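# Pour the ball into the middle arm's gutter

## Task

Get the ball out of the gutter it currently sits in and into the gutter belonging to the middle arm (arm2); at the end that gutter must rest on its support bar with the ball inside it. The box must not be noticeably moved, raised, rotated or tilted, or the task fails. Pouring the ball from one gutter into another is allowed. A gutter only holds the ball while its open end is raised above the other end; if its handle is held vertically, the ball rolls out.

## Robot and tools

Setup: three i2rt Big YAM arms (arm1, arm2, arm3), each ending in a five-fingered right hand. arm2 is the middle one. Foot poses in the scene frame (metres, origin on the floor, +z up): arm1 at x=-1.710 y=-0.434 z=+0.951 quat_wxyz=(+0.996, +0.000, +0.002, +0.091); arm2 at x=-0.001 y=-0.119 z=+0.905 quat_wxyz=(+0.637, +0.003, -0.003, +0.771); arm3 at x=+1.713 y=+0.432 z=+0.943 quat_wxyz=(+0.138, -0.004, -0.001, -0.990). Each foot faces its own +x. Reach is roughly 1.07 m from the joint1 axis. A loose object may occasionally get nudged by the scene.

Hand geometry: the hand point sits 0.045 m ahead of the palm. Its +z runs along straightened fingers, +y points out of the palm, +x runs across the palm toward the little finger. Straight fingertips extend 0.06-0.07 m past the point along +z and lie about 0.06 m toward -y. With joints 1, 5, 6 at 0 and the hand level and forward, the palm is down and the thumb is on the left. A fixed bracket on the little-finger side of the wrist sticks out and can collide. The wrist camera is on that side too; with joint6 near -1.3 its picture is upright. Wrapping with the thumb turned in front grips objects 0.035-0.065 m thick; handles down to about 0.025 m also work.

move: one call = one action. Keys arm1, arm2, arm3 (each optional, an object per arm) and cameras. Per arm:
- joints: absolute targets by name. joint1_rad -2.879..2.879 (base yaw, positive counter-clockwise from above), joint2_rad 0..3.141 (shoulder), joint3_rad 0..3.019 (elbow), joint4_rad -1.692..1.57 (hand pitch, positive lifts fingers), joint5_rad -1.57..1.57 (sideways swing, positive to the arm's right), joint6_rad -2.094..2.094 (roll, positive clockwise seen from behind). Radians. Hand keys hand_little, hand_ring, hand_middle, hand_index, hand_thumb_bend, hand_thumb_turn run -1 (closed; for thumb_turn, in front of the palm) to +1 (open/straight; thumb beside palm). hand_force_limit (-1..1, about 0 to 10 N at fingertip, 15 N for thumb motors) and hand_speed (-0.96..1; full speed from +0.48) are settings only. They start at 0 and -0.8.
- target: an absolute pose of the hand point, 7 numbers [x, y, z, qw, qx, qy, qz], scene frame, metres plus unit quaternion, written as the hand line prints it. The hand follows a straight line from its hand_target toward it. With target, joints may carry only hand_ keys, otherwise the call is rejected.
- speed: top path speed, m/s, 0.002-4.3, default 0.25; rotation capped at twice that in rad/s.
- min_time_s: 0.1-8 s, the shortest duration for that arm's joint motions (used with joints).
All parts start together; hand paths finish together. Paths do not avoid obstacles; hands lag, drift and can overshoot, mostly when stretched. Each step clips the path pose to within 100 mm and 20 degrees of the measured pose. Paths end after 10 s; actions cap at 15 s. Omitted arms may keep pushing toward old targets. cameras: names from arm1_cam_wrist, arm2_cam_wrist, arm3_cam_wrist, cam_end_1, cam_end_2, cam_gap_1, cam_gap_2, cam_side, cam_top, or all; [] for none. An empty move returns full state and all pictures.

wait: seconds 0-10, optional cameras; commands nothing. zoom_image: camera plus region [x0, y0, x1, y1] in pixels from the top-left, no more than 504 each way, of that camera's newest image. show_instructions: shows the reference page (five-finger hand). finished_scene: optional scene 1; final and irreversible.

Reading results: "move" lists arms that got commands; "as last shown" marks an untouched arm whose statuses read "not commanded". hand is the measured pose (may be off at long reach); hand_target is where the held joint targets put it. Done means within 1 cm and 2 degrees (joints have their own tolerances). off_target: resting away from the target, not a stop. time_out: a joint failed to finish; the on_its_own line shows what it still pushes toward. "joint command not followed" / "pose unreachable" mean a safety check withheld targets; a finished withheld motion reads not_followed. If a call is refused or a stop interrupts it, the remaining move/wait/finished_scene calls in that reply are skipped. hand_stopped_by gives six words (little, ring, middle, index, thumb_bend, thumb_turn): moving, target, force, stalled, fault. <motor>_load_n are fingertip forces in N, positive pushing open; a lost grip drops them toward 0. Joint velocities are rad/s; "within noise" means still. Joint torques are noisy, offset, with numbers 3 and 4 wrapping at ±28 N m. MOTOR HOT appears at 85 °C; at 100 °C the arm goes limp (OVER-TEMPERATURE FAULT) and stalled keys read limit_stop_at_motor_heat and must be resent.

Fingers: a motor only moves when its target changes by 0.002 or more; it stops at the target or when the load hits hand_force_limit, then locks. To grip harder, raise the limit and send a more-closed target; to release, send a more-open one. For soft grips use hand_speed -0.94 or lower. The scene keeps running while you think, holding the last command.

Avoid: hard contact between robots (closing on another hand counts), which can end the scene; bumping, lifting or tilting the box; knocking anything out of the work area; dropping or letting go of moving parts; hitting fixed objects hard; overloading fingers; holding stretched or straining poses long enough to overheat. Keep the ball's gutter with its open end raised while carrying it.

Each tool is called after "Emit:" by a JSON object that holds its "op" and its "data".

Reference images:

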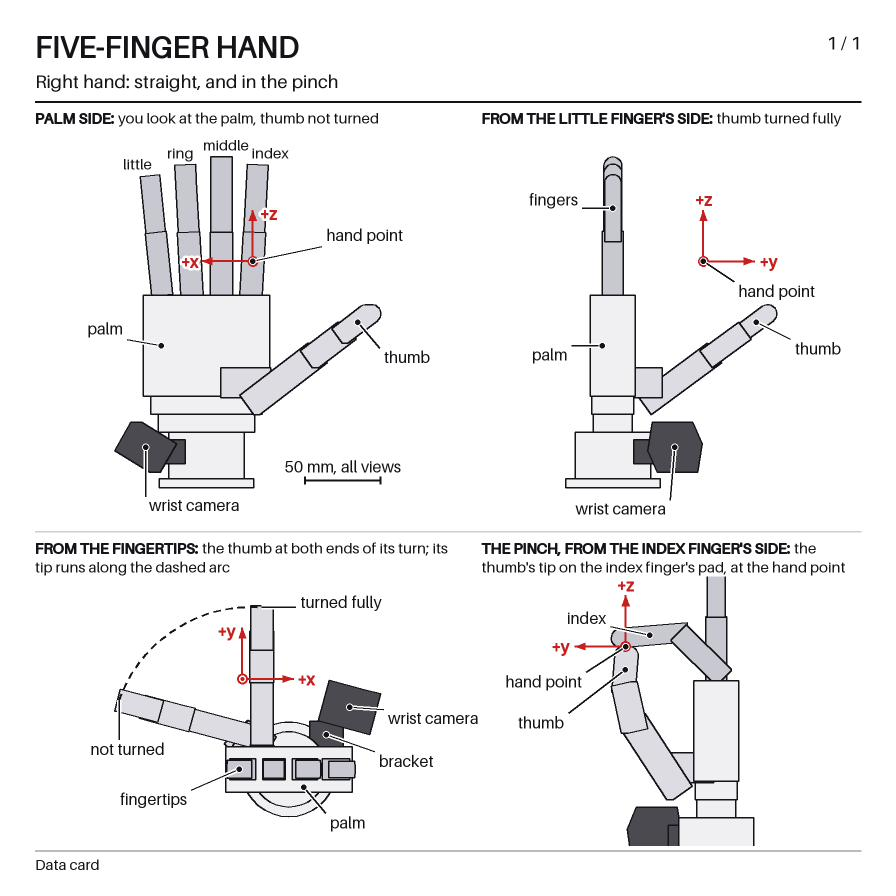

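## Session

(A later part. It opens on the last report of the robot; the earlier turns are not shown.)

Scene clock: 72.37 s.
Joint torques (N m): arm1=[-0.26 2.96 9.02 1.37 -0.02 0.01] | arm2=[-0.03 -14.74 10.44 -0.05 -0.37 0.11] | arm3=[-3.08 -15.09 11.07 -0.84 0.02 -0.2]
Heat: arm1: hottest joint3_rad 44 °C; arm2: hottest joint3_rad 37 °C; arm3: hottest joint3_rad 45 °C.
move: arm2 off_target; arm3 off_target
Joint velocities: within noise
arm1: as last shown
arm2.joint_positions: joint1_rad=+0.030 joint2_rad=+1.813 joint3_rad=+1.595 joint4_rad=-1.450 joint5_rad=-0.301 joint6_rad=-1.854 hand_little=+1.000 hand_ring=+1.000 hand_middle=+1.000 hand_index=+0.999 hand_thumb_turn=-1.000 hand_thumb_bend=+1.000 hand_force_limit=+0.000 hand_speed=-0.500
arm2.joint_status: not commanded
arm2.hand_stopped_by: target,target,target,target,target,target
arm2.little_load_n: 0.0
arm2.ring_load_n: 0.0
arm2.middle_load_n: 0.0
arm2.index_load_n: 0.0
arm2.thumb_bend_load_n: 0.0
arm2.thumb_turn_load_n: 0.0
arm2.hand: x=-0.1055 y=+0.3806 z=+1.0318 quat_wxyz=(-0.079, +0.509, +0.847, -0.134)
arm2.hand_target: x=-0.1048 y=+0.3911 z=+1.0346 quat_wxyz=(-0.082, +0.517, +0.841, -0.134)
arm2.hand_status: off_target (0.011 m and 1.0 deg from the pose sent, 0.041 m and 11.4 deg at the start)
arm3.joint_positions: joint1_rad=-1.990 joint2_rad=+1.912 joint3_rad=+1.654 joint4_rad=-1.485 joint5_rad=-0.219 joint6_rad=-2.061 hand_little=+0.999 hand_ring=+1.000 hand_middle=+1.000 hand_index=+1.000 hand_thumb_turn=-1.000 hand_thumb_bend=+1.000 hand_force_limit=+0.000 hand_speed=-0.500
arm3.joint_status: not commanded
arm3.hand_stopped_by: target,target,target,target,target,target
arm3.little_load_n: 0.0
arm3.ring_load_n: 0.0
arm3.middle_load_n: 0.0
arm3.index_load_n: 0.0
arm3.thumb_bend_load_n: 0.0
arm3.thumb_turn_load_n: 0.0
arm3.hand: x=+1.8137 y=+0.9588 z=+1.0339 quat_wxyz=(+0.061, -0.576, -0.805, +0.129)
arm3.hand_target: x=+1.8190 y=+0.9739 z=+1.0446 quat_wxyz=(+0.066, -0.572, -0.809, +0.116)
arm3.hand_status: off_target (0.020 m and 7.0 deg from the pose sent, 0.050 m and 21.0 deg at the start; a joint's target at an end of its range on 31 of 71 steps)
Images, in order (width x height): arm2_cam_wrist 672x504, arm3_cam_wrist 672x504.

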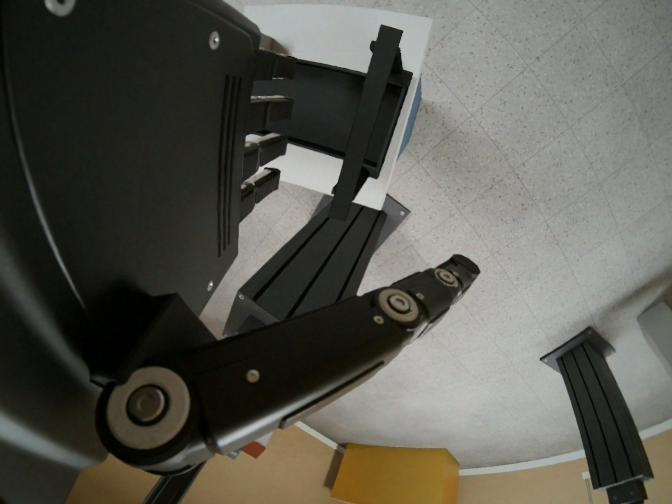

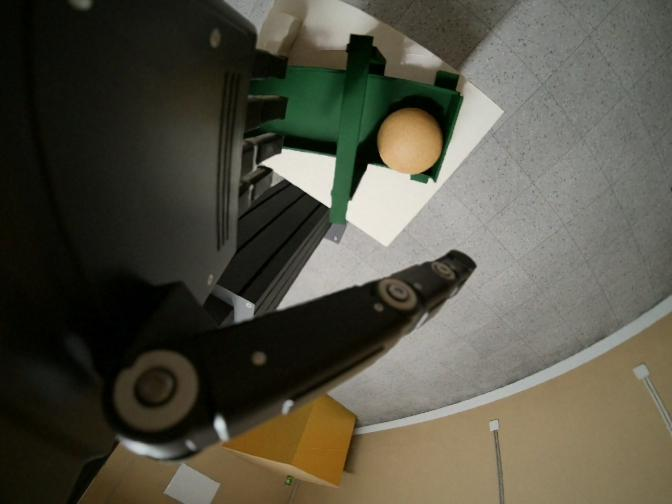

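Emit:
{"op": "move", "data": {"arm2": {"target": [-0.1132, 0.3989, 0.9995, -0.0806, 0.5087, 0.8466, -0.1341], "speed": 0.1}, "arm3": {"target": [1.8124, 0.974, 1.0014, -0.0803, 0.5715, 0.8087, -0.1137], "speed": 0.1}, "cameras": ["arm2_cam_wrist", "arm3_cam_wrist"]}}

Emit:
{"op": "zoom_image", "data": {"camera": "arm2_cam_wrist", "region": [240, 0, 500, 260]}}

Emit:
{"op": "zoom_image", "data": {"camera": "arm3_cam_wrist", "region": [240, 0, 500, 260]}}

Scene clock: 75.40 s.
Joint torques (N m): arm1=[-0.21 2.78 9.07 1.36 -0.03 0.02] | arm2=[0.91 -15.85 8.13 0.92 -0.32 0.06] | arm3=[-3.02 -16.21 7.32 0.31 -0.27 -0.17]
Heat: arm1: hottest joint3_rad 44 °C; arm2: hottest joint3_rad 38 °C; arm3: hottest joint3_rad 45 °C.
move: arm2 done; arm3 done
Joint velocities: within noise
arm1: as last shown
arm2.joint_positions: joint1_rad=+0.030 joint2_rad=+1.864 joint3_rad=+1.595 joint4_rad=-1.400 joint5_rad=-0.301 joint6_rad=-1.854 hand_little=+1.000 hand_ring=+1.000 hand_middle=+1.000 hand_index=+0.999 hand_thumb_turn=-1.000 hand_thumb_bend=+1.000 hand_force_limit=+0.000 hand_speed=-0.500
arm2.joint_status: not commanded
arm2.hand_stopped_by: target,target,target,target,target,target
arm2.little_load_n: 0.0
arm2.ring_load_n: 0.0
arm2.middle_load_n: 0.0
arm2.index_load_n: 0.0
arm2.thumb_bend_load_n: 0.0
arm2.thumb_turn_load_n: 0.0
arm2.hand: x=-0.1083 y=+0.3931 z=+1.0049 quat_wxyz=(-0.079, +0.509, +0.847, -0.134)
arm2.hand_target: x=-0.1131 y=+0.3984 z=+0.9997 quat_wxyz=(-0.081, +0.509, +0.847, -0.134)
arm2.hand_status: done (0.009 m and 0.2 deg from the pose sent, 0.038 m and 0.2 deg at the start)
arm3.joint_positions: joint1_rad=-1.990 joint2_rad=+1.935 joint3_rad=+1.617 joint4_rad=-1.388 joint5_rad=-0.235 joint6_rad=-2.061 hand_little=+0.999 hand_ring=+1.000 hand_middle=+1.000 hand_index=+1.000 hand_thumb_turn=-1.000 hand_thumb_bend=+1.000 hand_force_limit=+0.000 hand_speed=-0.500
arm3.joint_status: not commanded
arm3.hand_stopped_by: target,target,target,target,target,target
arm3.little_load_n: 0.0
arm3.ring_load_n: 0.0
arm3.middle_load_n: 0.0
arm3.index_load_n: 0.0
arm3.thumb_bend_load_n: 0.0
arm3.thumb_turn_load_n: 0.0
arm3.hand: x=+1.8119 y=+0.9704 z=+1.0056 quat_wxyz=(+0.077, -0.575, -0.806, +0.116)
arm3.hand_target: x=+1.8123 y=+0.9732 z=+1.0007 quat_wxyz=(+0.080, -0.572, -0.809, +0.114)
arm3.hand_status: done (0.005 m and 0.7 deg from the pose sent, 0.036 m and 2.9 deg at the start)
Images, in order (width x height): arm2_cam_wrist 672x504, arm3_cam_wrist 672x504.

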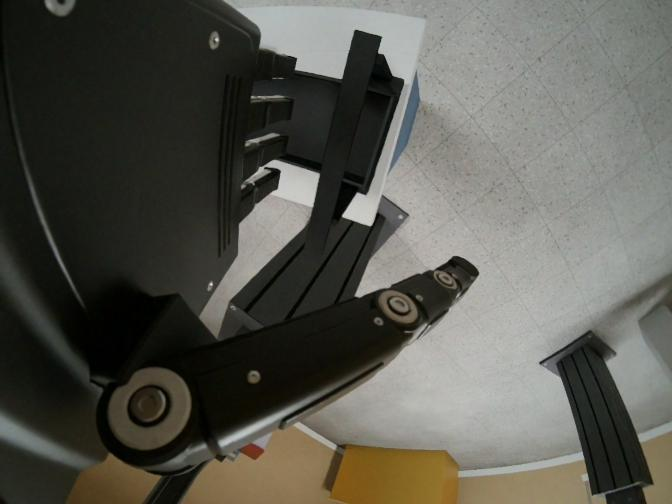

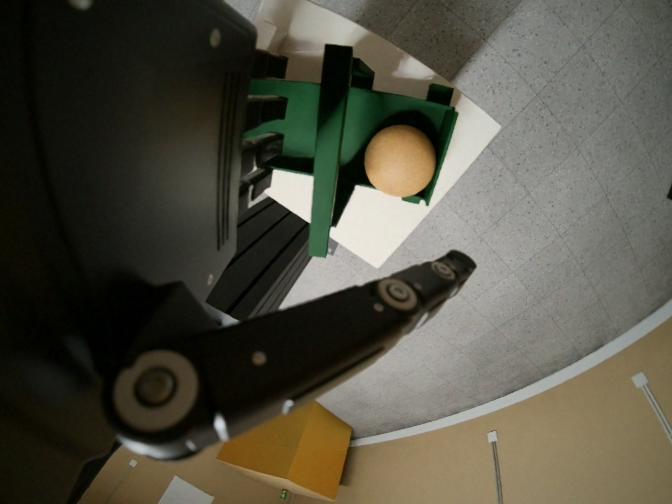

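Scaled by 1.938 from the camera's image (finer frame: 960x720).

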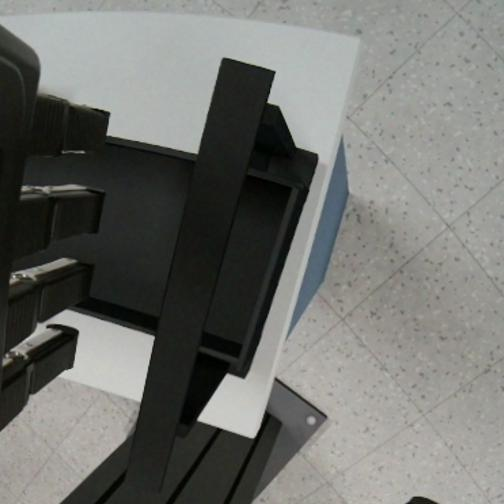

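Scaled by 1.938 from the camera's image (finer frame: 960x720).

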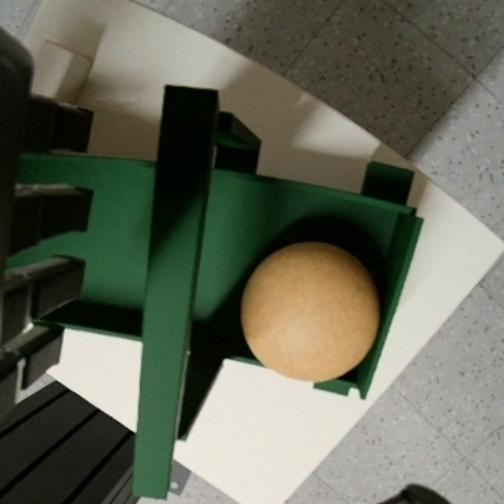

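Emit:
{"op": "move", "data": {"arm2": {"target": [-0.1214, 0.3897, 0.9627, -0.0806, 0.5087, 0.8466, -0.1341], "speed": 0.08}, "arm3": {"target": [1.8031, 0.9584, 0.9565, -0.0803, 0.5715, 0.8087, -0.1137], "speed": 0.08}, "cameras": ["arm2_cam_wrist", "arm3_cam_wrist"]}}

Emit:
{"op": "zoom_image", "data": {"camera": "arm2_cam_wrist", "region": [220, 20, 500, 300]}}

Emit:
{"op": "zoom_image", "data": {"camera": "arm3_cam_wrist", "region": [220, 20, 500, 300]}}

Scene clock: 77.50 s.
Joint torques (N m): arm1=[-0.44 2.9 9.03 1.39 -0.02 0.02] | arm2=[1.08 -15.15 6.6 0.99 -0.36 0.12] | arm3=[-2.14 -15.44 6.95 0.31 -0.3 -0.05]
Heat: arm1: hottest joint3_rad 44 °C; arm2: hottest joint3_rad 38 °C; arm3: hottest joint3_rad 45 °C.
move: arm2 off_target; arm3 done
Joint velocities: within noise
arm1: as last shown
arm2.joint_positions: joint1_rad=+0.040 joint2_rad=+1.870 joint3_rad=+1.529 joint4_rad=-1.300 joint5_rad=-0.301 joint6_rad=-1.842 hand_little=+1.000 hand_ring=+1.000 hand_middle=+1.000 hand_index=+0.999 hand_thumb_turn=-1.000 hand_thumb_bend=+1.000 hand_force_limit=+0.000 hand_speed=-0.500
arm2.joint_status: not commanded
arm2.hand_stopped_by: target,target,target,target,target,target
arm2.little_load_n: 0.0
arm2.ring_load_n: 0.0
arm2.middle_load_n: 0.0
arm2.index_load_n: 0.0
arm2.thumb_bend_load_n: 0.0
arm2.thumb_turn_load_n: 0.0
arm2.hand: x=-0.1134 y=+0.3931 z=+0.9766 quat_wxyz=(-0.087, +0.508, +0.848, -0.125)
arm2.hand_target: x=-0.1181 y=+0.3897 z=+0.9632 quat_wxyz=(-0.081, +0.511, +0.845, -0.134)
arm2.hand_status: off_target (0.016 m and 1.2 deg from the pose sent, 0.044 m and 0.2 deg at the start)
arm3.joint_positions: joint1_rad=-1.985 joint2_rad=+1.935 joint3_rad=+1.498 joint4_rad=-1.260 joint5_rad=-0.236 joint6_rad=-2.061 hand_little=+0.999 hand_ring=+1.000 hand_middle=+1.000 hand_index=+1.000 hand_thumb_turn=-1.000 hand_thumb_bend=+1.000 hand_force_limit=+0.000 hand_speed=-0.500
arm3.joint_status: not commanded
arm3.hand_stopped_by: target,target,target,target,target,target
arm3.little_load_n: 0.0
arm3.ring_load_n: 0.0
arm3.middle_load_n: 0.0
arm3.index_load_n: 0.0
arm3.thumb_bend_load_n: 0.0
arm3.thumb_turn_load_n: 0.0
arm3.hand: x=+1.8069 y=+0.9563 z=+0.9629 quat_wxyz=(+0.079, -0.573, -0.808, +0.113)
arm3.hand_target: x=+1.8028 y=+0.9582 z=+0.9571 quat_wxyz=(+0.080, -0.571, -0.809, +0.113)
arm3.hand_status: done (0.008 m and 0.3 deg from the pose sent, 0.051 m and 0.7 deg at the start)
Images, in order (width x height): arm2_cam_wrist 672x504, arm3_cam_wrist 672x504.

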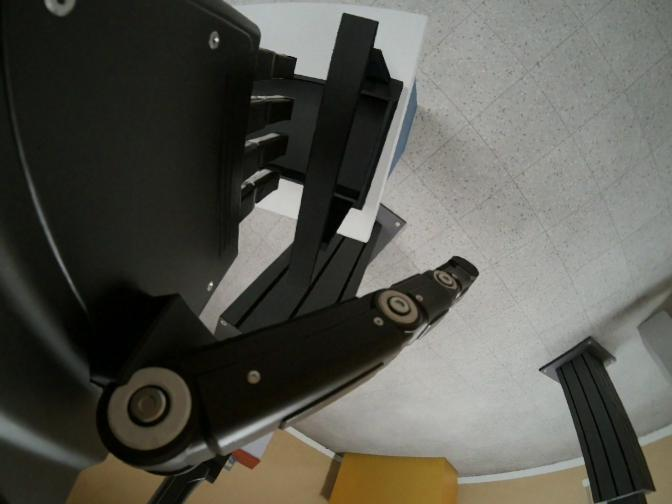

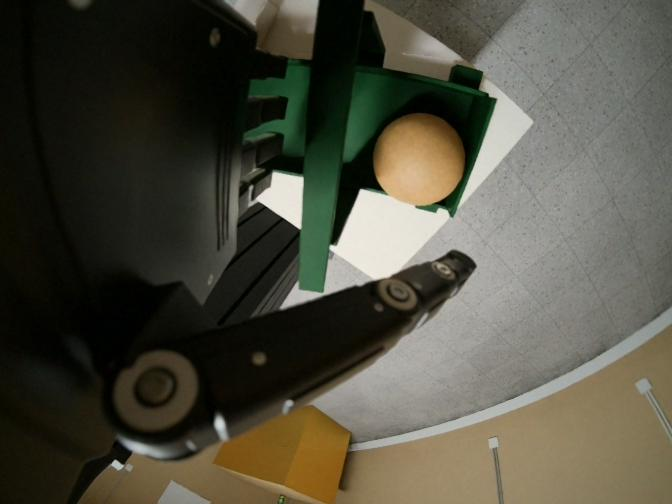

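Scaled by 1.800 from the camera's image (finer frame: 960x720).

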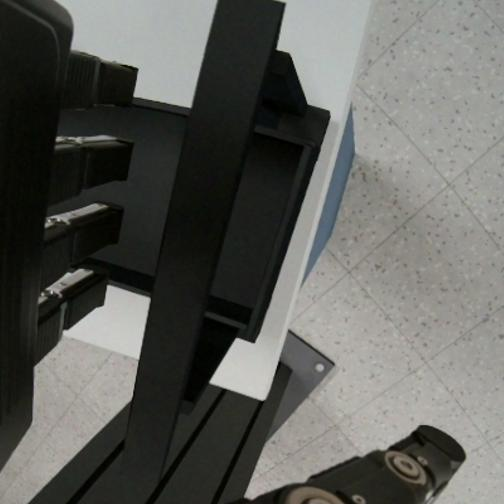

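Scaled by 1.800 from the camera's image (finer frame: 960x720).

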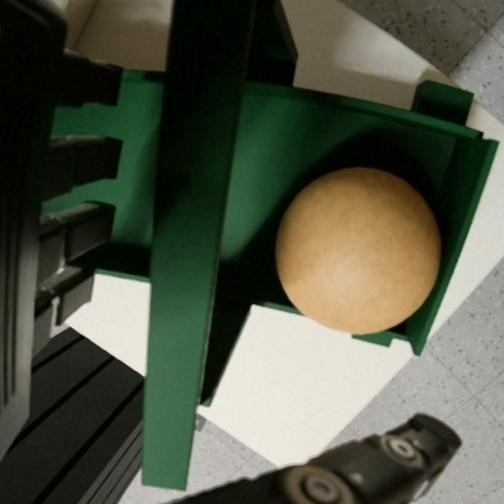

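Emit:
{"op": "move", "data": {"arm2": {"target": [-0.125, 0.3827, 0.949, -0.0806, 0.5087, 0.8466, -0.1341], "speed": 0.06}, "arm3": {"target": [1.7939, 0.9565, 0.9493, -0.0803, 0.5715, 0.8087, -0.1137], "speed": 0.06}, "cameras": ["arm2_cam_wrist", "arm3_cam_wrist"]}}

Scene clock: 78.97 s.
Joint torques (N m): arm1=[-0.26 2.9 9.05 1.4 -0.01 0.03] | arm2=[1.08 -15.38 6.48 1.01 -0.36 0.11] | arm3=[-2.43 -15.27 6.69 0.38 -0.33 0.04]
Heat: arm1: hottest joint3_rad 44 °C; arm2: hottest joint3_rad 38 °C; arm3: hottest joint3_rad 44 °C.
move: arm2 off_target; arm3 done
Joint velocities: within noise
arm1: as last shown
arm2.joint_positions: joint1_rad=+0.056 joint2_rad=+1.870 joint3_rad=+1.489 joint4_rad=-1.259 joint5_rad=-0.302 joint6_rad=-1.832 hand_little=+1.000 hand_ring=+1.000 hand_middle=+1.000 hand_index=+0.999 hand_thumb_turn=-1.000 hand_thumb_bend=+1.000 hand_force_limit=+0.000 hand_speed=-0.500
arm2.joint_status: not commanded
arm2.hand_stopped_by: target,target,target,target,target,target
arm2.little_load_n: 0.0
arm2.ring_load_n: 0.0
arm2.middle_load_n: 0.0
arm2.index_load_n: 0.0
arm2.thumb_bend_load_n: 0.0
arm2.thumb_turn_load_n: 0.0
arm2.hand: x=-0.1209 y=+0.3858 z=+0.9623 quat_wxyz=(-0.086, +0.505, +0.849, -0.126)
arm2.hand_target: x=-0.1255 y=+0.3817 z=+0.9492 quat_wxyz=(-0.080, +0.508, +0.847, -0.134)
arm2.hand_status: off_target (0.014 m and 1.2 deg from the pose sent, 0.032 m and 1.2 deg at the start)
arm3.joint_positions: joint1_rad=-1.968 joint2_rad=+1.935 joint3_rad=+1.481 joint4_rad=-1.236 joint5_rad=-0.238 joint6_rad=-2.054 hand_little=+0.999 hand_ring=+1.000 hand_middle=+1.000 hand_index=+1.000 hand_thumb_turn=-1.000 hand_thumb_bend=+1.000 hand_force_limit=+0.000 hand_speed=-0.500
arm3.joint_status: not commanded
arm3.hand_stopped_by: target,target,target,target,target,target
arm3.little_load_n: 0.0
arm3.ring_load_n: 0.0
arm3.middle_load_n: 0.0
arm3.index_load_n: 0.0
arm3.thumb_bend_load_n: 0.0
arm3.thumb_turn_load_n: 0.0
arm3.hand: x=+1.7974 y=+0.9566 z=+0.9569 quat_wxyz=(+0.080, -0.569, -0.811, +0.111)
arm3.hand_target: x=+1.7936 y=+0.9563 z=+0.9494 quat_wxyz=(+0.080, -0.571, -0.809, +0.114)
arm3.hand_status: done (0.008 m and 0.5 deg from the pose sent, 0.019 m and 0.3 deg at the start)
Images, in order (width x height): arm2_cam_wrist 672x504, arm3_cam_wrist 672x504.

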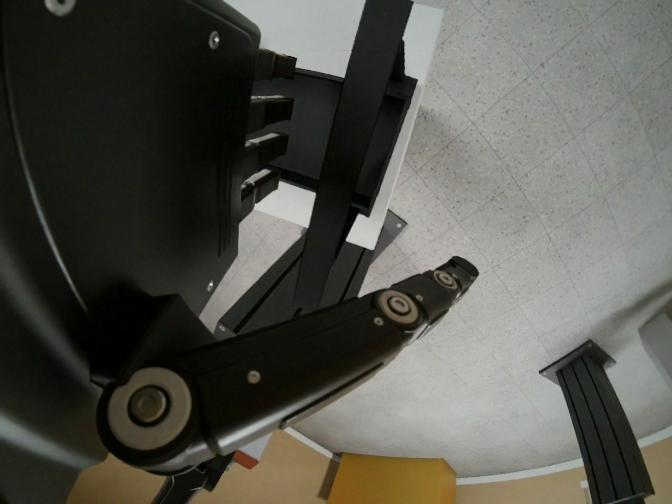

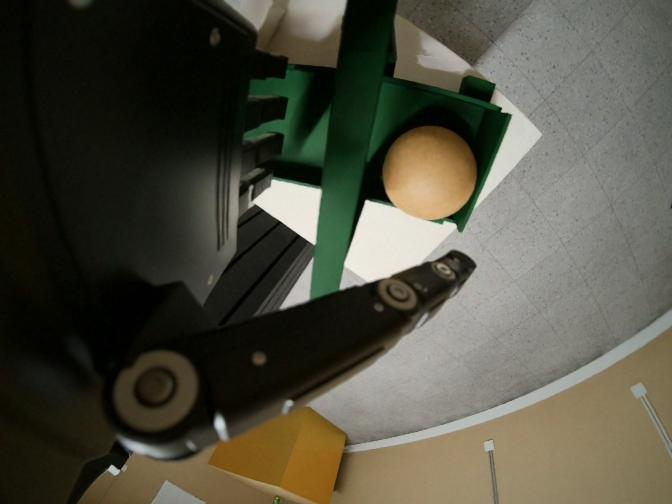

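Emit:
{"op": "move", "data": {"arm2": {"joints": {"hand_little": 0.3, "hand_ring": 0.3, "hand_middle": 0.3, "hand_index": 0.3, "hand_speed": -0.6}}, "arm3": {"joints": {"hand_little": 0.3, "hand_ring": 0.3, "hand_middle": 0.3, "hand_index": 0.3, "hand_speed": -0.6}}, "cameras": ["arm2_cam_wrist", "arm3_cam_wrist"]}}

Emit:
{"op": "zoom_image", "data": {"camera": "arm2_cam_wrist", "region": [220, 20, 500, 300]}}

Emit:
{"op": "zoom_image", "data": {"camera": "arm3_cam_wrist", "region": [220, 20, 500, 300]}}

Scene clock: 80.23 s.
Joint torques (N m): arm1=[-0.21 2.78 9.01 1.35 -0.01 0.03] | arm2=[1.08 -15.38 6.48 0.99 -0.33 0.12] | arm3=[-2.26 -15.21 6.72 0.38 -0.3 0.02]
Heat: arm1: hottest joint3_rad 44 °C; arm2: hottest joint3_rad 38 °C; arm3: hottest joint3_rad 44 °C.
move: arm2 done; arm3 done
Joint velocities: within noise
arm1: as last shown
arm2.joint_positions: joint1_rad=+0.056 joint2_rad=+1.870 joint3_rad=+1.489 joint4_rad=-1.259 joint5_rad=-0.302 joint6_rad=-1.831 hand_little=+0.300 hand_ring=+0.300 hand_middle=+0.300 hand_index=+0.300 hand_thumb_turn=-1.000 hand_thumb_bend=+1.000 hand_force_limit=+0.000 hand_speed=-0.600
arm2.joint_status: all done
arm2.hand_stopped_by: target,target,target,target,target,target
arm2.little_load_n: 0.0
arm2.ring_load_n: 0.0
arm2.middle_load_n: 0.0
arm2.index_load_n: 0.0
arm2.thumb_bend_load_n: 0.0
arm2.thumb_turn_load_n: 0.0
arm2.hand: x=-0.1210 y=+0.3857 z=+0.9623 quat_wxyz=(-0.086, +0.506, +0.849, -0.126)
arm2.hand_target: x=-0.1255 y=+0.3817 z=+0.9492 quat_wxyz=(-0.080, +0.508, +0.847, -0.134)
arm2.hand_status: not commanded
arm3.joint_positions: joint1_rad=-1.968 joint2_rad=+1.935 joint3_rad=+1.481 joint4_rad=-1.236 joint5_rad=-0.239 joint6_rad=-2.054 hand_little=+0.300 hand_ring=+0.300 hand_middle=+0.300 hand_index=+0.300 hand_thumb_turn=-1.000 hand_thumb_bend=+1.000 hand_force_limit=+0.000 hand_speed=-0.600
arm3.joint_status: all done
arm3.hand_stopped_by: target,target,target,target,target,target
arm3.little_load_n: 0.0
arm3.ring_load_n: 0.0
arm3.middle_load_n: 0.0
arm3.index_load_n: 0.0
arm3.thumb_bend_load_n: 0.0
arm3.thumb_turn_load_n: 0.0
arm3.hand: x=+1.7973 y=+0.9565 z=+0.9569 quat_wxyz=(+0.080, -0.569, -0.811, +0.111)
arm3.hand_target: x=+1.7936 y=+0.9563 z=+0.9494 quat_wxyz=(+0.080, -0.571, -0.809, +0.114)
arm3.hand_status: not commanded
Images, in order (width x height): arm2_cam_wrist 672x504, arm3_cam_wrist 672x504.

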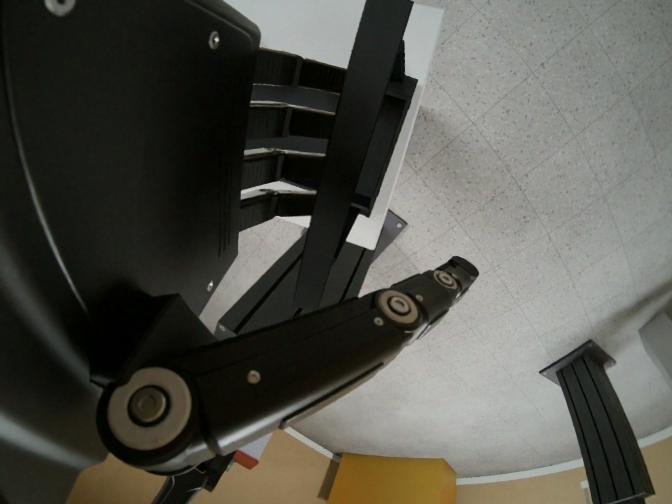

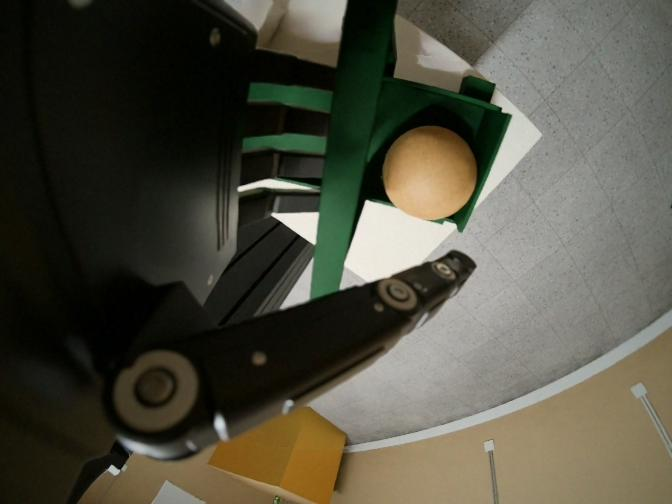

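Scaled by 1.800 from the camera's image (finer frame: 960x720).

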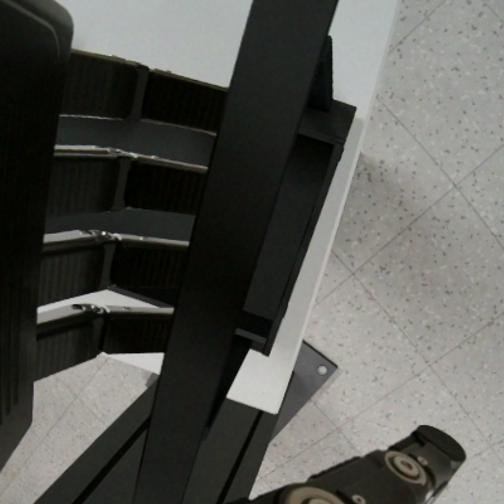

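Scaled by 1.800 from the camera's image (finer frame: 960x720).

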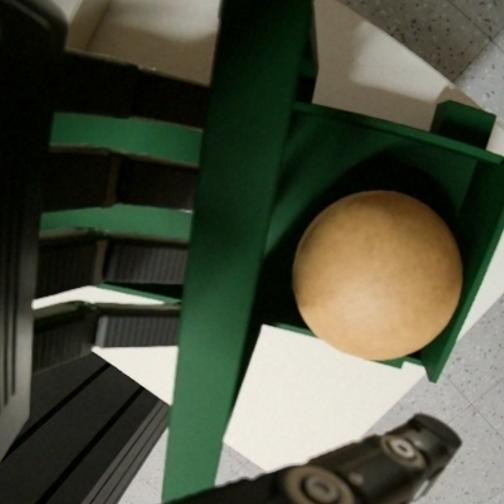

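Emit:
{"op": "move", "data": {"arm2": {"target": [-0.1296, 0.3798, 0.9349, -0.0806, 0.5087, 0.8466, -0.1341], "speed": 0.06}, "arm3": {"target": [1.7898, 0.9552, 0.935, -0.0803, 0.5715, 0.8087, -0.1137], "speed": 0.06}}}

Emit:
{"op": "move", "data": {"arm2": {"joints": {"hand_little": 0.0, "hand_ring": 0.0, "hand_middle": 0.0, "hand_index": 0.0}}, "arm3": {"joints": {"hand_little": 0.0, "hand_ring": 0.0, "hand_middle": 0.0, "hand_index": 0.0}}, "cameras": ["arm2_cam_wrist", "arm3_cam_wrist"]}}

Emit:
{"op": "zoom_image", "data": {"camera": "arm2_cam_wrist", "region": [220, 20, 500, 300]}}

Emit:
{"op": "zoom_image", "data": {"camera": "arm3_cam_wrist", "region": [220, 20, 500, 300]}}

Scene clock: 81.57 s.
Joint torques (N m): arm1=[-0.26 2.96 9.06 1.42 -0.01 0.03] | arm2=[1.26 -15.15 6.38 1.03 -0.35 0.12] | arm3=[-2.32 -15.56 6.89 0.25 -0.29 0.01]
Heat: arm1: hottest joint3_rad 44 °C; arm2: hottest joint3_rad 38 °C; arm3: hottest joint3_rad 44 °C.
move: arm2 off_target; arm3 done
Joint velocities: within noise
arm1: as last shown
arm2.joint_positions: joint1_rad=+0.061 joint2_rad=+1.879 joint3_rad=+1.466 joint4_rad=-1.220 joint5_rad=-0.302 joint6_rad=-1.822 hand_little=+0.300 hand_ring=+0.300 hand_middle=+0.300 hand_index=+0.300 hand_thumb_turn=-1.000 hand_thumb_bend=+1.000 hand_force_limit=+0.000 hand_speed=-0.600
arm2.joint_status: not commanded
arm2.hand_stopped_by: target,target,target,target,target,target
arm2.little_load_n: 0.0
arm2.ring_load_n: 0.0
arm2.middle_load_n: 0.0
arm2.index_load_n: 0.0
arm2.thumb_bend_load_n: 0.0
arm2.thumb_turn_load_n: 0.0
arm2.hand: x=-0.1233 y=+0.3847 z=+0.9492 quat_wxyz=(-0.087, +0.507, +0.848, -0.125)
arm2.hand_target: x=-0.1282 y=+0.3801 z=+0.9355 quat_wxyz=(-0.081, +0.510, +0.846, -0.133)
arm2.hand_status: off_target (0.016 m and 1.3 deg from the pose sent, 0.029 m and 1.2 deg at the start)
arm3.joint_positions: joint1_rad=-1.964 joint2_rad=+1.948 joint3_rad=+1.458 joint4_rad=-1.199 joint5_rad=-0.239 joint6_rad=-2.049 hand_little=+0.300 hand_ring=+0.300 hand_middle=+0.300 hand_index=+0.300 hand_thumb_turn=-1.000 hand_thumb_bend=+1.000 hand_force_limit=+0.000 hand_speed=-0.600
arm3.joint_status: not commanded
arm3.hand_stopped_by: target,target,target,target,target,target
arm3.little_load_n: 0.0
arm3.ring_load_n: 0.0
arm3.middle_load_n: 0.0
arm3.index_load_n: 0.0
arm3.thumb_bend_load_n: 0.0
arm3.thumb_turn_load_n: 0.0
arm3.hand: x=+1.7945 y=+0.9546 z=+0.9417 quat_wxyz=(+0.080, -0.569, -0.811, +0.112)
arm3.hand_target: x=+1.7902 y=+0.9546 z=+0.9349 quat_wxyz=(+0.080, -0.572, -0.809, +0.114)
arm3.hand_status: done (0.008 m and 0.5 deg from the pose sent, 0.023 m and 0.5 deg at the start)
pictures: none

Scene clock: 82.33 s.
Joint torques (N m): arm1=[-0.38 2.84 9.06 1.4 -0.01 0.03] | arm2=[1.14 -15.33 6.39 1.01 -0.33 0.12] | arm3=[-2.02 -15.33 6.63 0.42 -0.31 0.01]
Heat: arm1: hottest joint3_rad 44 °C; arm2: hottest joint3_rad 38 °C; arm3: hottest joint3_rad 44 °C.
move: arm2 done; arm3 done
Joint velocities: within noise
arm1: as last shown
arm1.ring_load_n: 0.5
arm2.joint_positions: joint1_rad=+0.061 joint2_rad=+1.879 joint3_rad=+1.466 joint4_rad=-1.220 joint5_rad=-0.303 joint6_rad=-1.822 hand_little=+0.000 hand_ring=+0.000 hand_middle=+0.000 hand_index=+0.000 hand_thumb_turn=-1.000 hand_thumb_bend=+1.000 hand_force_limit=+0.000 hand_speed=-0.600
arm2.joint_status: all done
arm2.hand_stopped_by: target,target,target,target,target,target
arm2.little_load_n: 0.0
arm2.ring_load_n: 0.0
arm2.middle_load_n: 0.0
arm2.index_load_n: 0.0
arm2.thumb_bend_load_n: 0.0
arm2.thumb_turn_load_n: 0.0
arm2.hand: x=-0.1235 y=+0.3847 z=+0.9492 quat_wxyz=(-0.087, +0.507, +0.848, -0.125)
arm2.hand_target: x=-0.1282 y=+0.3801 z=+0.9355 quat_wxyz=(-0.081, +0.510, +0.846, -0.134)
arm2.hand_status: not commanded
arm3.joint_positions: joint1_rad=-1.964 joint2_rad=+1.948 joint3_rad=+1.458 joint4_rad=-1.199 joint5_rad=-0.239 joint6_rad=-2.049 hand_little=+0.000 hand_ring=+0.000 hand_middle=+0.000 hand_index=+0.000 hand_thumb_turn=-1.000 hand_thumb_bend=+1.000 hand_force_limit=+0.000 hand_speed=-0.600
arm3.joint_status: all done
arm3.hand_stopped_by: target,target,target,target,target,target
arm3.little_load_n: 0.5
arm3.ring_load_n: 0.0
arm3.middle_load_n: 0.0
arm3.index_load_n: 0.0
arm3.thumb_bend_load_n: 0.0
arm3.thumb_turn_load_n: 0.0
arm3.hand: x=+1.7944 y=+0.9546 z=+0.9417 quat_wxyz=(+0.080, -0.569, -0.811, +0.112)
arm3.hand_target: x=+1.7902 y=+0.9546 z=+0.9349 quat_wxyz=(+0.080, -0.572, -0.809, +0.114)
arm3.hand_status: not commanded
Images, in order (width x height): arm2_cam_wrist 672x504, arm3_cam_wrist 672x504.

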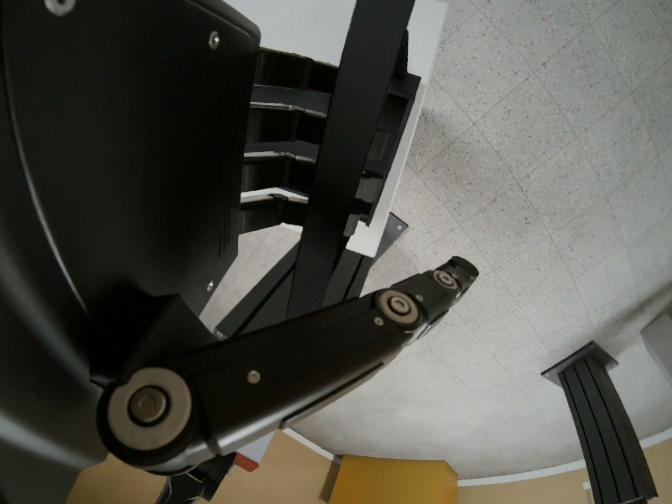

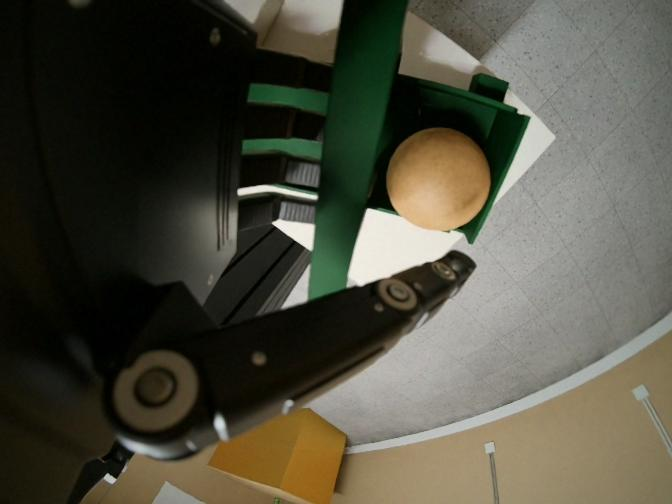

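Scaled by 1.800 from the camera's image (finer frame: 960x720).

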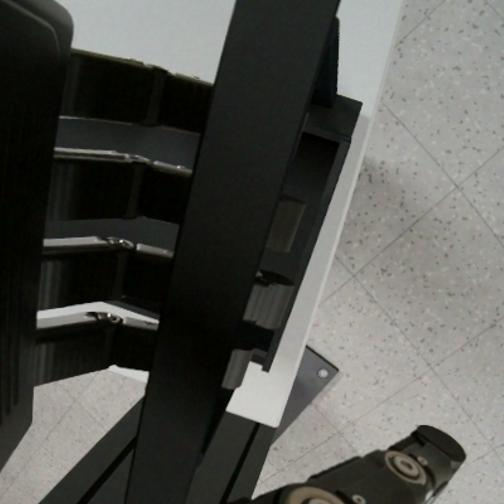

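Scaled by 1.800 from the camera's image (finer frame: 960x720).

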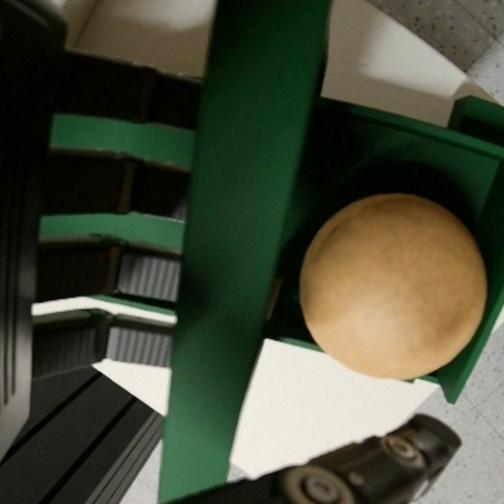

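Emit:
{"op": "move", "data": {"arm2": {"target": [-0.1326, 0.3781, 0.9202, -0.0806, 0.5087, 0.8466, -0.1341], "speed": 0.06}, "arm3": {"target": [1.7861, 0.9532, 0.9195, -0.0803, 0.5715, 0.8087, -0.1137], "speed": 0.06}, "cameras": ["arm2_cam_wrist", "arm3_cam_wrist"]}}

Emit:
{"op": "zoom_image", "data": {"camera": "arm2_cam_wrist", "region": [220, 20, 500, 300]}}

Emit:
{"op": "zoom_image", "data": {"camera": "arm3_cam_wrist", "region": [220, 20, 500, 300]}}

Scene clock: 83.60 s.
Joint torques (N m): arm1=[-0.38 2.84 9.06 1.35 -0.01 0.01] | arm2=[1.2 -15.33 6.35 1.02 -0.34 0.11] | arm3=[-1.96 -15.56 6.35 0.24 -0.23 -0.03]
Heat: arm1: hottest joint3_rad 44 °C; arm2: hottest joint3_rad 37 °C; arm3: hottest joint3_rad 44 °C.
move: arm2 off_target; arm3 off_target
Joint velocities: within noise
arm1.joint_positions: joint1_rad=+0.306 joint2_rad=+0.595 joint3_rad=+1.346 joint4_rad=-1.450 joint5_rad=+0.097 joint6_rad=-1.188 hand_little=+1.000 hand_ring=+1.000 hand_middle=+1.000 hand_index=+1.000 hand_thumb_turn=+1.000 hand_thumb_bend=+1.000 hand_force_limit=+0.000 hand_speed=-0.800
arm1.joint_status: not commanded
arm1.hand_stopped_by: target,target,target,target,target,target
arm1.little_load_n: 0.0
arm1.ring_load_n: 0.0
arm1.middle_load_n: 0.0
arm1.index_load_n: 0.0
arm1.thumb_bend_load_n: 0.5
arm1.thumb_turn_load_n: 0.0
arm1.hand: x=-1.5074 y=-0.3989 z=+1.4019 quat_wxyz=(-0.138, +0.906, +0.027, +0.399)
arm1.hand_target: x=-1.5070 y=-0.3988 z=+1.4132 quat_wxyz=(-0.144, +0.900, +0.026, +0.411)
arm1.hand_status: not commanded
arm2.joint_positions: joint1_rad=+0.070 joint2_rad=+1.894 joint3_rad=+1.443 joint4_rad=-1.184 joint5_rad=-0.303 joint6_rad=-1.816 hand_little=+0.000 hand_ring=+0.000 hand_middle=+0.000 hand_index=+0.000 hand_thumb_turn=-1.000 hand_thumb_bend=+1.000 hand_force_limit=+0.000 hand_speed=-0.600
arm2.joint_status: not commanded
arm2.hand_stopped_by: target,target,target,target,target,target
arm2.little_load_n: 0.0
arm2.ring_load_n: 0.0
arm2.middle_load_n: 0.0
arm2.index_load_n: 0.0
arm2.thumb_bend_load_n: 0.0
arm2.thumb_turn_load_n: 0.0
arm2.hand: x=-0.1277 y=+0.3818 z=+0.9332 quat_wxyz=(-0.086, +0.506, +0.849, -0.126)
arm2.hand_target: x=-0.1322 y=+0.3771 z=+0.9201 quat_wxyz=(-0.080, +0.509, +0.847, -0.134)
arm2.hand_status: off_target (0.014 m and 1.1 deg from the pose sent, 0.031 m and 1.3 deg at the start)
arm3.joint_positions: joint1_rad=-1.959 joint2_rad=+1.958 joint3_rad=+1.439 joint4_rad=-1.161 joint5_rad=-0.240 joint6_rad=-2.041 hand_little=+0.000 hand_ring=+0.000 hand_middle=+0.000 hand_index=+0.000 hand_thumb_turn=-1.000 hand_thumb_bend=+1.000 hand_force_limit=+0.000 hand_speed=-0.600
arm3.joint_status: not commanded
arm3.hand_stopped_by: target,target,target,target,target,target
arm3.little_load_n: 0.0
arm3.ring_load_n: 0.0
arm3.middle_load_n: 0.0
arm3.index_load_n: 0.0
arm3.thumb_bend_load_n: 0.0
arm3.thumb_turn_load_n: 0.0
arm3.hand: x=+1.7919 y=+0.9552 z=+0.9303 quat_wxyz=(+0.082, -0.570, -0.810, +0.108)
arm3.hand_target: x=+1.7866 y=+0.9535 z=+0.9207 quat_wxyz=(+0.081, -0.572, -0.809, +0.113)
arm3.hand_status: off_target (0.012 m and 0.7 deg from the pose sent, 0.024 m and 0.4 deg at the start)
Images, in order (width x height): arm2_cam_wrist 672x504, arm3_cam_wrist 672x504.

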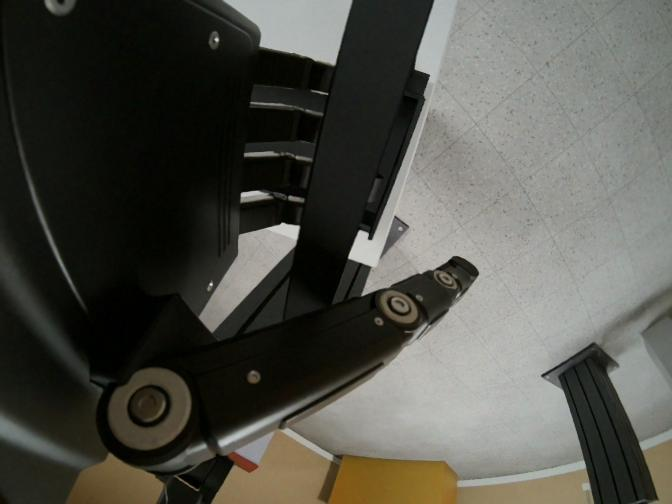

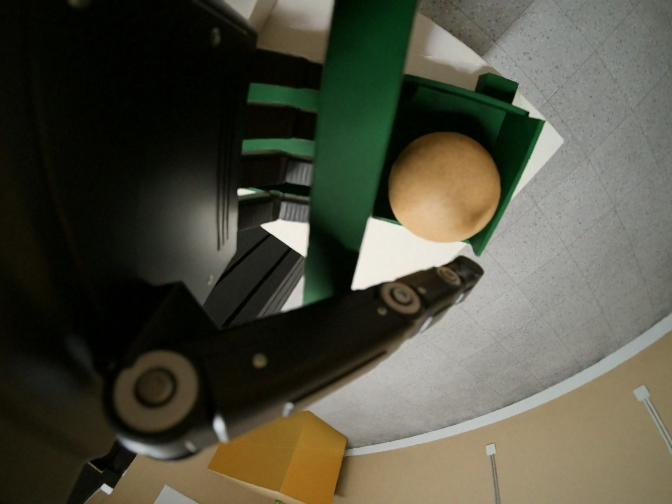

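Scaled by 1.800 from the camera's image (finer frame: 960x720).

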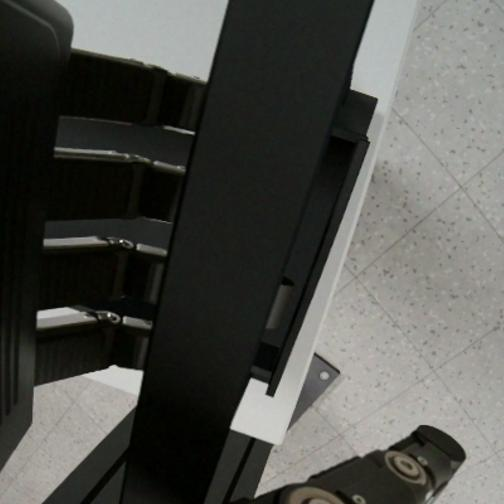

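Scaled by 1.800 from the camera's image (finer frame: 960x720).

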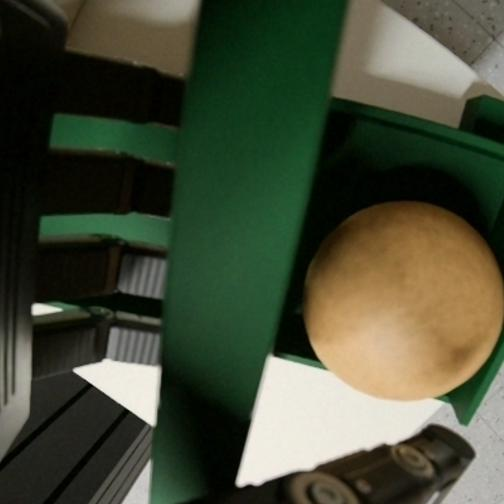

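Emit:
{"op": "move", "data": {"arm2": {"target": [-0.134, 0.3775, 0.9154, -0.0806, 0.5087, 0.8466, -0.1341], "speed": 0.06, "joints": {"hand_little": -0.25, "hand_ring": -0.25, "hand_middle": -0.25, "hand_index": -0.25, "hand_force_limit": -0.6, "hand_speed": -0.85}}, "arm3": {"target": [1.7841, 0.9524, 0.9118, -0.0803, 0.5715, 0.8087, -0.1137], "speed": 0.06, "joints": {"hand_little": -0.25, "hand_ring": -0.25, "hand_middle": -0.25, "hand_index": -0.25, "hand_force_limit": -0.6, "hand_speed": -0.85}}, "cameras": ["arm2_cam_wrist", "arm3_cam_wrist"]}}

Emit:
{"op": "zoom_image", "data": {"camera": "arm3_cam_wrist", "region": [220, 20, 500, 300]}}

Scene clock: 85.00 s.
Joint torques (N m): arm1=[-0.38 2.84 9.03 1.4 -0.02 0.02] | arm2=[1.14 -15.33 6.22 1.03 -0.34 0.12] | arm3=[-2.08 -14.39 5.82 0.46 -0.3 -0.04]
Heat: arm1: hottest joint3_rad 44 °C; arm2: hottest joint3_rad 37 °C; arm3: hottest joint3_rad 44 °C.
move: arm2 off_target; arm3 off_target
Joint velocities: within noise
arm1: as last shown
arm1.thumb_bend_load_n: 0.0
arm2.joint_positions: joint1_rad=+0.072 joint2_rad=+1.897 joint3_rad=+1.440 joint4_rad=-1.172 joint5_rad=-0.303 joint6_rad=-1.813 hand_little=-0.250 hand_ring=-0.250 hand_middle=-0.250 hand_index=-0.250 hand_thumb_turn=-1.000 hand_thumb_bend=+1.000 hand_force_limit=-0.600 hand_speed=-0.850
arm2.joint_status: all done
arm2.hand_stopped_by: target,target,target,target,target,target
arm2.little_load_n: 0.0
arm2.ring_load_n: 0.0
arm2.middle_load_n: 0.0
arm2.index_load_n: 0.0
arm2.thumb_bend_load_n: 0.0
arm2.thumb_turn_load_n: 0.0
arm2.hand: x=-0.1290 y=+0.3831 z=+0.9303 quat_wxyz=(-0.088, +0.507, +0.849, -0.124)
arm2.hand_target: x=-0.1338 y=+0.3774 z=+0.9158 quat_wxyz=(-0.081, +0.509, +0.847, -0.134)
arm2.hand_status: off_target (0.017 m and 1.4 deg from the pose sent, 0.019 m and 1.1 deg at the start)
arm3.joint_positions: joint1_rad=-1.959 joint2_rad=+1.958 joint3_rad=+1.435 joint4_rad=-1.143 joint5_rad=-0.240 joint6_rad=-2.038 hand_little=-0.250 hand_ring=-0.250 hand_middle=-0.250 hand_index=-0.250 hand_thumb_turn=-1.000 hand_thumb_bend=+1.000 hand_force_limit=-0.600 hand_speed=-0.850
arm3.joint_status: all done
arm3.hand_stopped_by: target,target,target,target,target,target
arm3.little_load_n: 0.0
arm3.ring_load_n: 0.0
arm3.middle_load_n: 0.5
arm3.index_load_n: 0.0
arm3.thumb_bend_load_n: 0.0
arm3.thumb_turn_load_n: 0.5
arm3.hand: x=+1.7921 y=+0.9579 z=+0.9284 quat_wxyz=(+0.085, -0.571, -0.810, +0.102)
arm3.hand_target: x=+1.7842 y=+0.9516 z=+0.9121 quat_wxyz=(+0.080, -0.571, -0.809, +0.114)
arm3.hand_status: off_target (0.019 m and 1.5 deg from the pose sent, 0.020 m and 0.7 deg at the start)
Images, in order (width x height): arm2_cam_wrist 672x504, arm3_cam_wrist 672x504.

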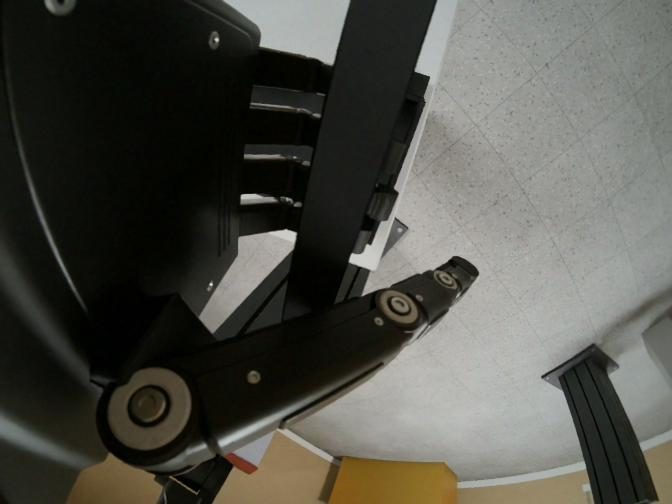

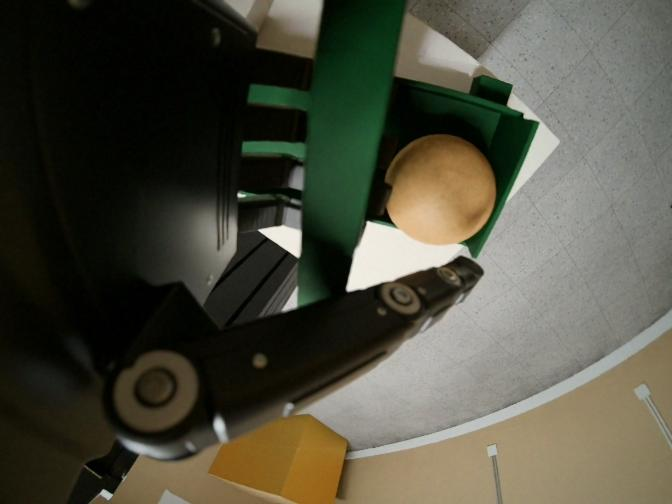

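Scaled by 1.800 from the camera's image (finer frame: 960x720).

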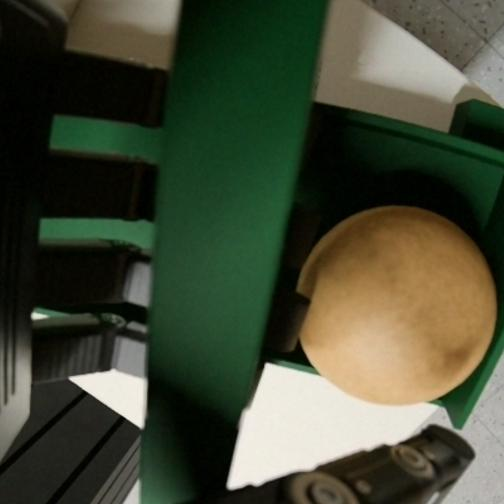

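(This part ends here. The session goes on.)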